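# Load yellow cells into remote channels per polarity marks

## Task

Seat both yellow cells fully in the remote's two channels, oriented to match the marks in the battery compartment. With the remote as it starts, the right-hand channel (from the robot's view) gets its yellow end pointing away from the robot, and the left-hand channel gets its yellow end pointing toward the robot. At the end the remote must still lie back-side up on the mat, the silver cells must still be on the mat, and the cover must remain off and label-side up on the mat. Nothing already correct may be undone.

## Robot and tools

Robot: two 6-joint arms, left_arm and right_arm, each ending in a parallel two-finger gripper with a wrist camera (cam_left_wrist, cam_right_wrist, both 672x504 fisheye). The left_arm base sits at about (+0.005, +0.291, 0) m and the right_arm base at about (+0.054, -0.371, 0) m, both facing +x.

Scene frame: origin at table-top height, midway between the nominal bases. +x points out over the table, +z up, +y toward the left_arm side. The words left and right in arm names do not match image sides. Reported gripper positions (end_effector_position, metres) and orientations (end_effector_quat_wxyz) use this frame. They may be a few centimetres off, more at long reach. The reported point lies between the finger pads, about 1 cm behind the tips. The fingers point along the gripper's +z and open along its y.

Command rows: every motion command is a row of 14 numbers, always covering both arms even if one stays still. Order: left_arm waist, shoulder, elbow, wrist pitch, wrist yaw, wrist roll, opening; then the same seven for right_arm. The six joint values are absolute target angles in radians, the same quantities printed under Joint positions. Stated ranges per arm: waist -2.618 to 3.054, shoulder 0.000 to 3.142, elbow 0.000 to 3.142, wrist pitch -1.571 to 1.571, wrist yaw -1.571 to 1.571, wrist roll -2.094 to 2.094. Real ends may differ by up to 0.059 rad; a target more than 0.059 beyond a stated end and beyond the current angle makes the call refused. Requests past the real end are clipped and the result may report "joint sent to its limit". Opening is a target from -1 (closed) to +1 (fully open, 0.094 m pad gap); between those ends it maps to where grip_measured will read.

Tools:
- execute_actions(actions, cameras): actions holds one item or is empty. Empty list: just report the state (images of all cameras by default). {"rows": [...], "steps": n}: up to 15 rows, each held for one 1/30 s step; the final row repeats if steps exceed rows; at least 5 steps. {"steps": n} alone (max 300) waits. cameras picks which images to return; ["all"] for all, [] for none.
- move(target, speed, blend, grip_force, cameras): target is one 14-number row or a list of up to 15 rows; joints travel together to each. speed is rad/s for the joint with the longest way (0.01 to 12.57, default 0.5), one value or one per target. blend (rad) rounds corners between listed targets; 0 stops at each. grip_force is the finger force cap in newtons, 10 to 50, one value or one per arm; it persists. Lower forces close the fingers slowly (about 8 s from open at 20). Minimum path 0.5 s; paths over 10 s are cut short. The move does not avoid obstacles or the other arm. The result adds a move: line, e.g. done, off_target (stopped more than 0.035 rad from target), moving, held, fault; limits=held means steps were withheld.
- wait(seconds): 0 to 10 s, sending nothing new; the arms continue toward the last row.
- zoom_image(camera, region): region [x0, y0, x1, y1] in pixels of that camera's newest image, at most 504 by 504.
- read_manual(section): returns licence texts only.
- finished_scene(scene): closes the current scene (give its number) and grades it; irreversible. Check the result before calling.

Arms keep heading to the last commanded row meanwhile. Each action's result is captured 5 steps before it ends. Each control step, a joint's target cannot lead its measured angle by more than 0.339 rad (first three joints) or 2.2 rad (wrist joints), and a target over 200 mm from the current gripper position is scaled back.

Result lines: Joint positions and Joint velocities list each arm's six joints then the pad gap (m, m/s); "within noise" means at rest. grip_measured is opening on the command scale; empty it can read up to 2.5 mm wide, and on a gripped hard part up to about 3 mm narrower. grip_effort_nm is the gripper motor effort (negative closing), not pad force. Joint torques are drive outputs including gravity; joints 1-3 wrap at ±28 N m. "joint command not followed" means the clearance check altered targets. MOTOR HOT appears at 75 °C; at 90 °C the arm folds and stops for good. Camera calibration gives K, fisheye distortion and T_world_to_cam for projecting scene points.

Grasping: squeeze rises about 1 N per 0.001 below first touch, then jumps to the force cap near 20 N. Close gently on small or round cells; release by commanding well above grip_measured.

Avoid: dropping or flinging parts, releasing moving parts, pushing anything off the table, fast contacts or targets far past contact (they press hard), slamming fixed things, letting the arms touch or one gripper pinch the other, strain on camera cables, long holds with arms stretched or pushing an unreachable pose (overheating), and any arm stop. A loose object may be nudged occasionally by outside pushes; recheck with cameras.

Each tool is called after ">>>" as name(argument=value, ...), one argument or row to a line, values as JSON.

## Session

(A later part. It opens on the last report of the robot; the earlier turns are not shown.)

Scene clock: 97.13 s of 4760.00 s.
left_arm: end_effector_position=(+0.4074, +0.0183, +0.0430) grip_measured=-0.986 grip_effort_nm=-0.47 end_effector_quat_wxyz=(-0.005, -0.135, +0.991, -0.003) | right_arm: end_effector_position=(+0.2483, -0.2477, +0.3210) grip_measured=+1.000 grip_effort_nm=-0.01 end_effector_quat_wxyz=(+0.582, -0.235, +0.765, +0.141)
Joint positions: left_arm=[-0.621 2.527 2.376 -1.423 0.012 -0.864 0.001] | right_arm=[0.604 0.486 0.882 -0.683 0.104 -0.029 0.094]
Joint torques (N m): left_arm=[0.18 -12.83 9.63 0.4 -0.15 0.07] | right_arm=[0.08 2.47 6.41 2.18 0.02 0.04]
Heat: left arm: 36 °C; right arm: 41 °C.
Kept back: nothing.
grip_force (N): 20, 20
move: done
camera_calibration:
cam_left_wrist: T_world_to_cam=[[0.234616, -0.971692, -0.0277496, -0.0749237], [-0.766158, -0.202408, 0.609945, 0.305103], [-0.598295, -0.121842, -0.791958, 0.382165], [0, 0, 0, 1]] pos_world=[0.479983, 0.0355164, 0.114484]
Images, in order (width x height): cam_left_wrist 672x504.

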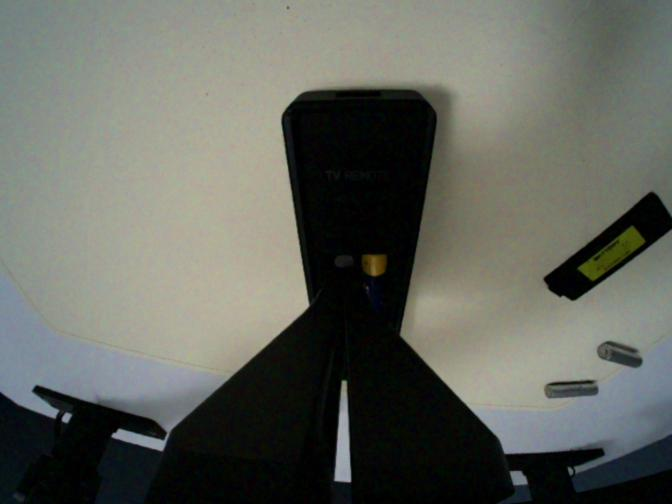

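>>> move(
  target=[-0.619, 2.562, 2.399, -1.410, -0.002, -0.858, -1, 0.604, 0.486, 0.882, -0.683, 0.104, -0.029, 1],
  speed=0.08,
)

>>> move(
  target=[-0.619, 2.582, 2.39, -1.395, -0.002, -0.858, -1, 0.604, 0.486, 0.882, -0.683, 0.104, -0.029, 1],
  speed=0.08,
  cameras=["cam_left_wrist"],
)

>>> zoom_image(
  camera="cam_left_wrist",
  region=[270, 190, 430, 350],
)

Scene clock: 98.27 s of 4760.00 s.
left_arm: end_effector_position=(+0.4071, +0.0185, +0.0395) grip_measured=-0.986 grip_effort_nm=-0.47 end_effector_quat_wxyz=(-0.007, -0.135, +0.991, -0.001) | right_arm: end_effector_position=(+0.2483, -0.2477, +0.3210) grip_measured=+1.000 grip_effort_nm=-0.01 end_effector_quat_wxyz=(+0.582, -0.235, +0.765, +0.141)
Joint positions: left_arm=[-0.621 2.534 2.376 -1.423 0.012 -0.864 0.001] | right_arm=[0.604 0.486 0.882 -0.683 0.104 -0.029 0.094]
Joint torques (N m): left_arm=[0.17 -11.92 9.7 0.39 -0.15 0.08] | right_arm=[0.08 2.47 6.42 2.18 0.02 0.03]
Heat: left arm: 36 °C; right arm: 41 °C.
Kept back: nothing.
grip_force (N): 20, 20
move: done

Scene clock: 98.97 s of 4760.00 s.
left_arm: end_effector_position=(+0.4074, +0.0186, +0.0365) grip_measured=-0.986 grip_effort_nm=-0.47 end_effector_quat_wxyz=(-0.008, -0.135, +0.991, +0.000) | right_arm: end_effector_position=(+0.2483, -0.2477, +0.3210) grip_measured=+1.000 grip_effort_nm=-0.01 end_effector_quat_wxyz=(+0.582, -0.235, +0.765, +0.141)
Joint positions: left_arm=[-0.621 2.541 2.376 -1.42 0.011 -0.864 0.001] | right_arm=[0.604 0.486 0.882 -0.683 0.104 -0.029 0.094]
Joint torques (N m): left_arm=[0.16 -10.78 8.83 0.53 -0.12 0.08] | right_arm=[0.08 2.48 6.42 2.18 0.02 0.04]
Heat: left arm: 35 °C; right arm: 41 °C.
Kept back: nothing.
grip_force (N): 20, 20
move: off_target (left_arm); left_arm: the shoulder is farthest, 0.041 rad from its target
camera_calibration:
cam_left_wrist: T_world_to_cam=[[0.233977, -0.971573, -0.0360764, -0.0742532], [-0.761442, -0.206193, 0.614566, 0.307163], [-0.604534, -0.116324, -0.78804, 0.379198], [0, 0, 0, 1]] pos_world=[0.480498, 0.0353025, 0.107372]
Images, in order (width x height): cam_left_wrist 672x504.

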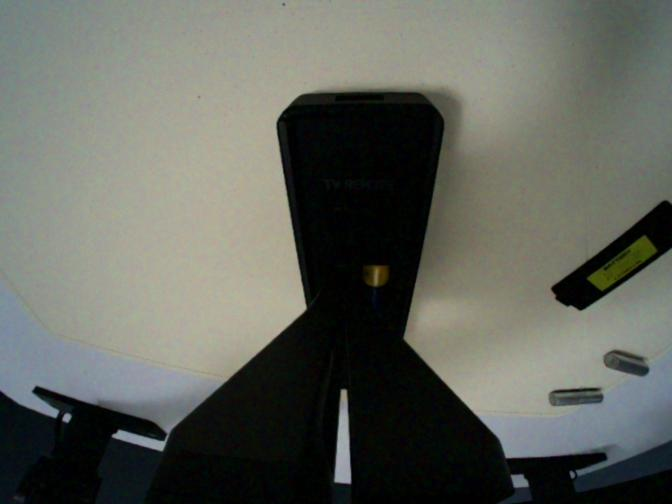

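Scaled by 3.150 from the camera's 672x504 image, which has a finer 960x720 frame.

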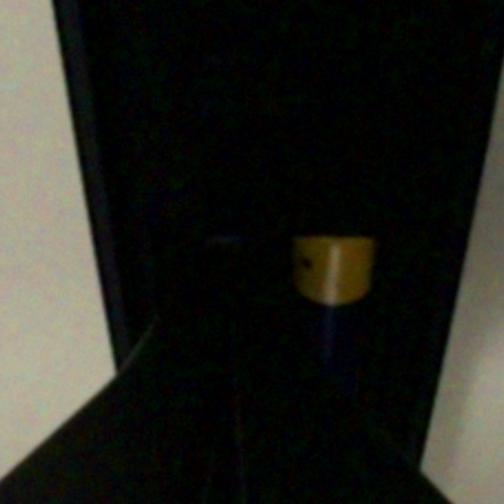

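Pressing further down to ~0.034.

>>> move(
  target=[-0.619, 2.597, 2.375, -1.375, -0.002, -0.858, -1, 0.604, 0.486, 0.882, -0.683, 0.104, -0.029, 1],
  speed=0.08,
)

>>> move(
  target=[-0.619, 2.612, 2.355, -1.345, -0.002, -0.858, -1, 0.604, 0.486, 0.882, -0.683, 0.104, -0.029, 1],
  speed=0.08,
)

Scene clock: 99.90 s of 4760.00 s.
left_arm: end_effector_position=(+0.4075, +0.0185, +0.0359) grip_measured=-0.986 grip_effort_nm=-0.47 end_effector_quat_wxyz=(-0.009, -0.135, +0.991, +0.001) | right_arm: end_effector_position=(+0.2483, -0.2477, +0.3210) grip_measured=+1.000 grip_effort_nm=-0.01 end_effector_quat_wxyz=(+0.582, -0.235, +0.765, +0.141)
Joint positions: left_arm=[-0.621 2.542 2.376 -1.419 0.011 -0.864 0.001] | right_arm=[0.604 0.486 0.882 -0.683 0.104 -0.029 0.094]
Joint torques (N m): left_arm=[0.23 -9.61 7.35 0.72 -0.11 0.09] | right_arm=[0.08 2.47 6.42 2.19 0.02 0.04]
Heat: left arm: 35 °C; right arm: 41 °C.
Kept back: nothing.
grip_force (N): 20, 20
move: off_target (left_arm); left_arm: the shoulder is farthest, 0.055 rad from its target

Scene clock: 100.60 s of 4760.00 s.
left_arm: end_effector_position=(+0.4078, +0.0183, +0.0354) grip_measured=-0.986 grip_effort_nm=-0.47 end_effector_quat_wxyz=(-0.008, -0.135, +0.991, +0.000) | right_arm: end_effector_position=(+0.2483, -0.2477, +0.3210) grip_measured=+1.000 grip_effort_nm=-0.01 end_effector_quat_wxyz=(+0.582, -0.235, +0.765, +0.141)
Joint positions: left_arm=[-0.621 2.543 2.376 -1.417 0.011 -0.864 0.001] | right_arm=[0.604 0.486 0.882 -0.683 0.104 -0.029 0.094]
Joint torques (N m): left_arm=[0.24 -8.32 5.46 1 -0.12 0.09] | right_arm=[0.08 2.48 6.42 2.19 0.02 0.03]
Heat: left arm: 35 °C; right arm: 41 °C.
Kept back: nothing.
grip_force (N): 20, 20
move: off_target (left_arm); left_arm: the wrist pitch is farthest, 0.072 rad from its target

>>> move(
  target=[
    [-0.619, 2.52, 2.43, -1.44, -0.002, -0.858, -1, 0.604, 0.486, 0.882, -0.683, 0.104, -0.029, 1],
    [-0.640, 2.37, 2.27, -1.45, 0, -0.88, -1, 0.604, 0.486, 0.882, -0.683, 0.104, -0.029, 1],
  ],
  speed=0.4,
  cameras=["cam_left_wrist"],
)

>>> zoom_image(
  camera="cam_left_wrist",
  region=[290, 140, 430, 280],
)

Scene clock: 102.70 s of 4760.00 s.
left_arm: end_effector_position=(+0.3888, +0.0231, +0.0772) grip_measured=-0.986 grip_effort_nm=-0.47 end_effector_quat_wxyz=(+0.001, -0.132, +0.991, -0.008) | right_arm: end_effector_position=(+0.2483, -0.2477, +0.3210) grip_measured=+1.000 grip_effort_nm=-0.01 end_effector_quat_wxyz=(+0.582, -0.235, +0.765, +0.141)
Joint positions: left_arm=[-0.635 2.399 2.281 -1.44 0.011 -0.871 0.001] | right_arm=[0.604 0.486 0.882 -0.683 0.104 -0.029 0.094]
Joint torques (N m): left_arm=[-0.4 -16.28 6.54 0.2 -0.1 -0.08] | right_arm=[0.08 2.48 6.41 2.18 0.02 0.03]
Heat: left arm: 35 °C; right arm: 41 °C.
Kept back: nothing.
grip_force (N): 20, 20
move: done
camera_calibration:
cam_left_wrist: T_world_to_cam=[[0.228227, -0.973456, -0.0171991, -0.0631736], [-0.775494, -0.192439, 0.601313, 0.275023], [-0.588661, -0.123898, -0.798829, 0.395411], [0, 0, 0, 1]] pos_world=[0.46046, 0.0404189, 0.149404]
Images, in order (width x height): cam_left_wrist 672x504.

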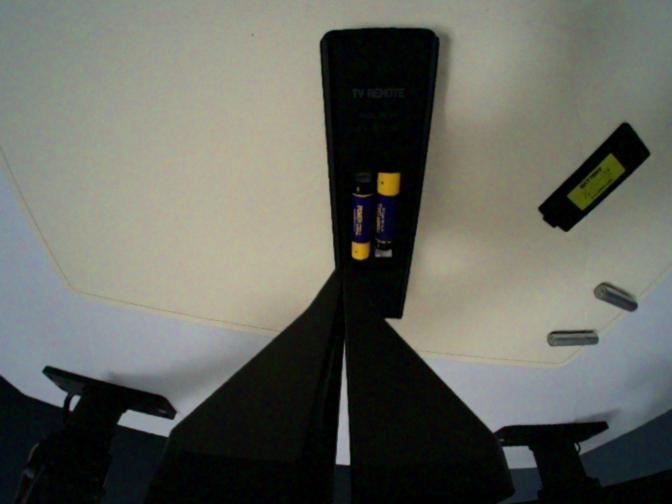

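Scaled by 3.600 from the camera's 672x504 image, which has a finer 960x720 frame.

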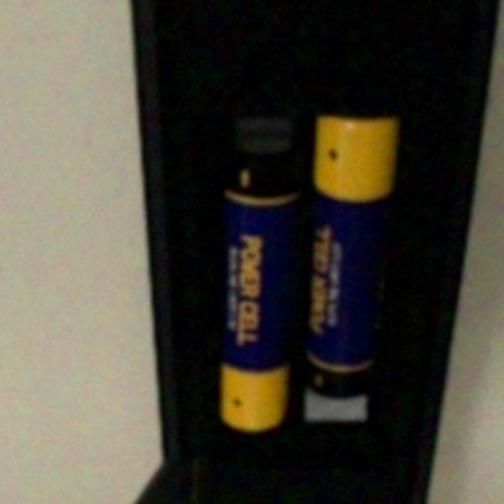

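>>> move(
  target=[-0.653, 2.613, 2.530, -1.475, -0.002, -0.894, -1, 0.604, 0.486, 0.882, -0.683, 0.104, -0.029, 1],
  speed=0.3,
  cameras=["cam_left_wrist"],
)

>>> zoom_image(
  camera="cam_left_wrist",
  region=[270, 190, 430, 350],
)

Scene clock: 104.47 s of 4760.00 s.
left_arm: end_effector_position=(+0.4120, +0.0001, +0.0465) grip_measured=-0.986 grip_effort_nm=-0.47 end_effector_quat_wxyz=(+0.006, -0.133, +0.991, -0.013) | right_arm: end_effector_position=(+0.2483, -0.2477, +0.3210) grip_measured=+1.000 grip_effort_nm=-0.01 end_effector_quat_wxyz=(+0.582, -0.235, +0.765, +0.141)
Joint positions: left_arm=[-0.647 2.588 2.505 -1.461 0.011 -0.886 0.001] | right_arm=[0.604 0.486 0.882 -0.683 0.104 -0.029 0.094]
Joint torques (N m): left_arm=[-0.55 -12.52 10.06 0.2 -0.13 -0.08] | right_arm=[0.08 2.47 6.42 2.19 0.02 0.04]
Heat: left arm: 35 °C; right arm: 41 °C.
Kept back: nothing.
grip_force (N): 20, 20
move: done
camera_calibration:
cam_left_wrist: T_world_to_cam=[[0.230925, -0.972949, -0.00661021, -0.0930597], [-0.781755, -0.189582, 0.594069, 0.309954], [-0.579253, -0.132018, -0.804387, 0.378139], [0, 0, 0, 1]] pos_world=[0.482836, 0.0181403, 0.119421]
Images, in order (width x height): cam_left_wrist 672x504.

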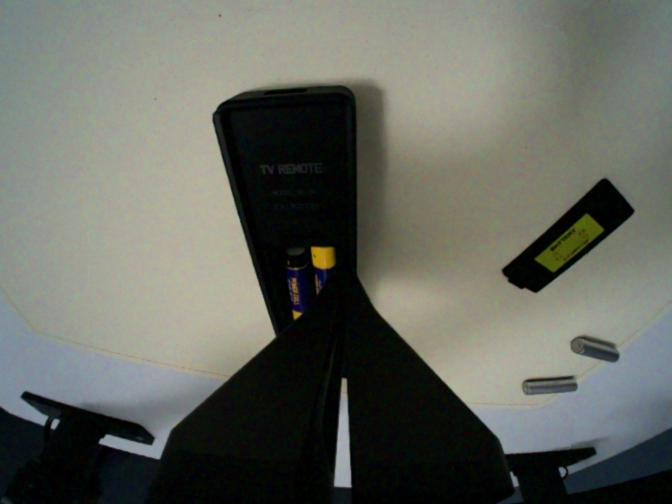

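Scaled by 3.150 from the camera's 672x504 image, which has a finer 960x720 frame.

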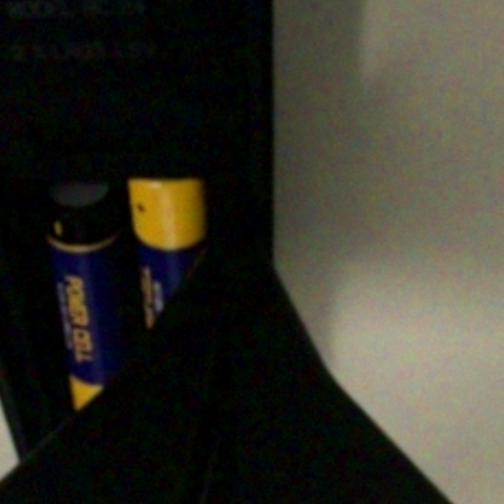

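>>> zoom_image(
  camera="cam_left_wrist",
  region=[270, 235, 350, 325],
)

Scaled by 5.600 from the camera's 672x504 image, which has a finer 960x720 frame.

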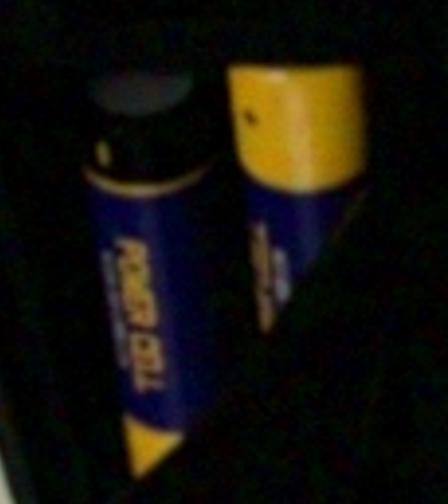

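>>> finished_scene(
  scene=2,
)

The scene is finished: the task was done.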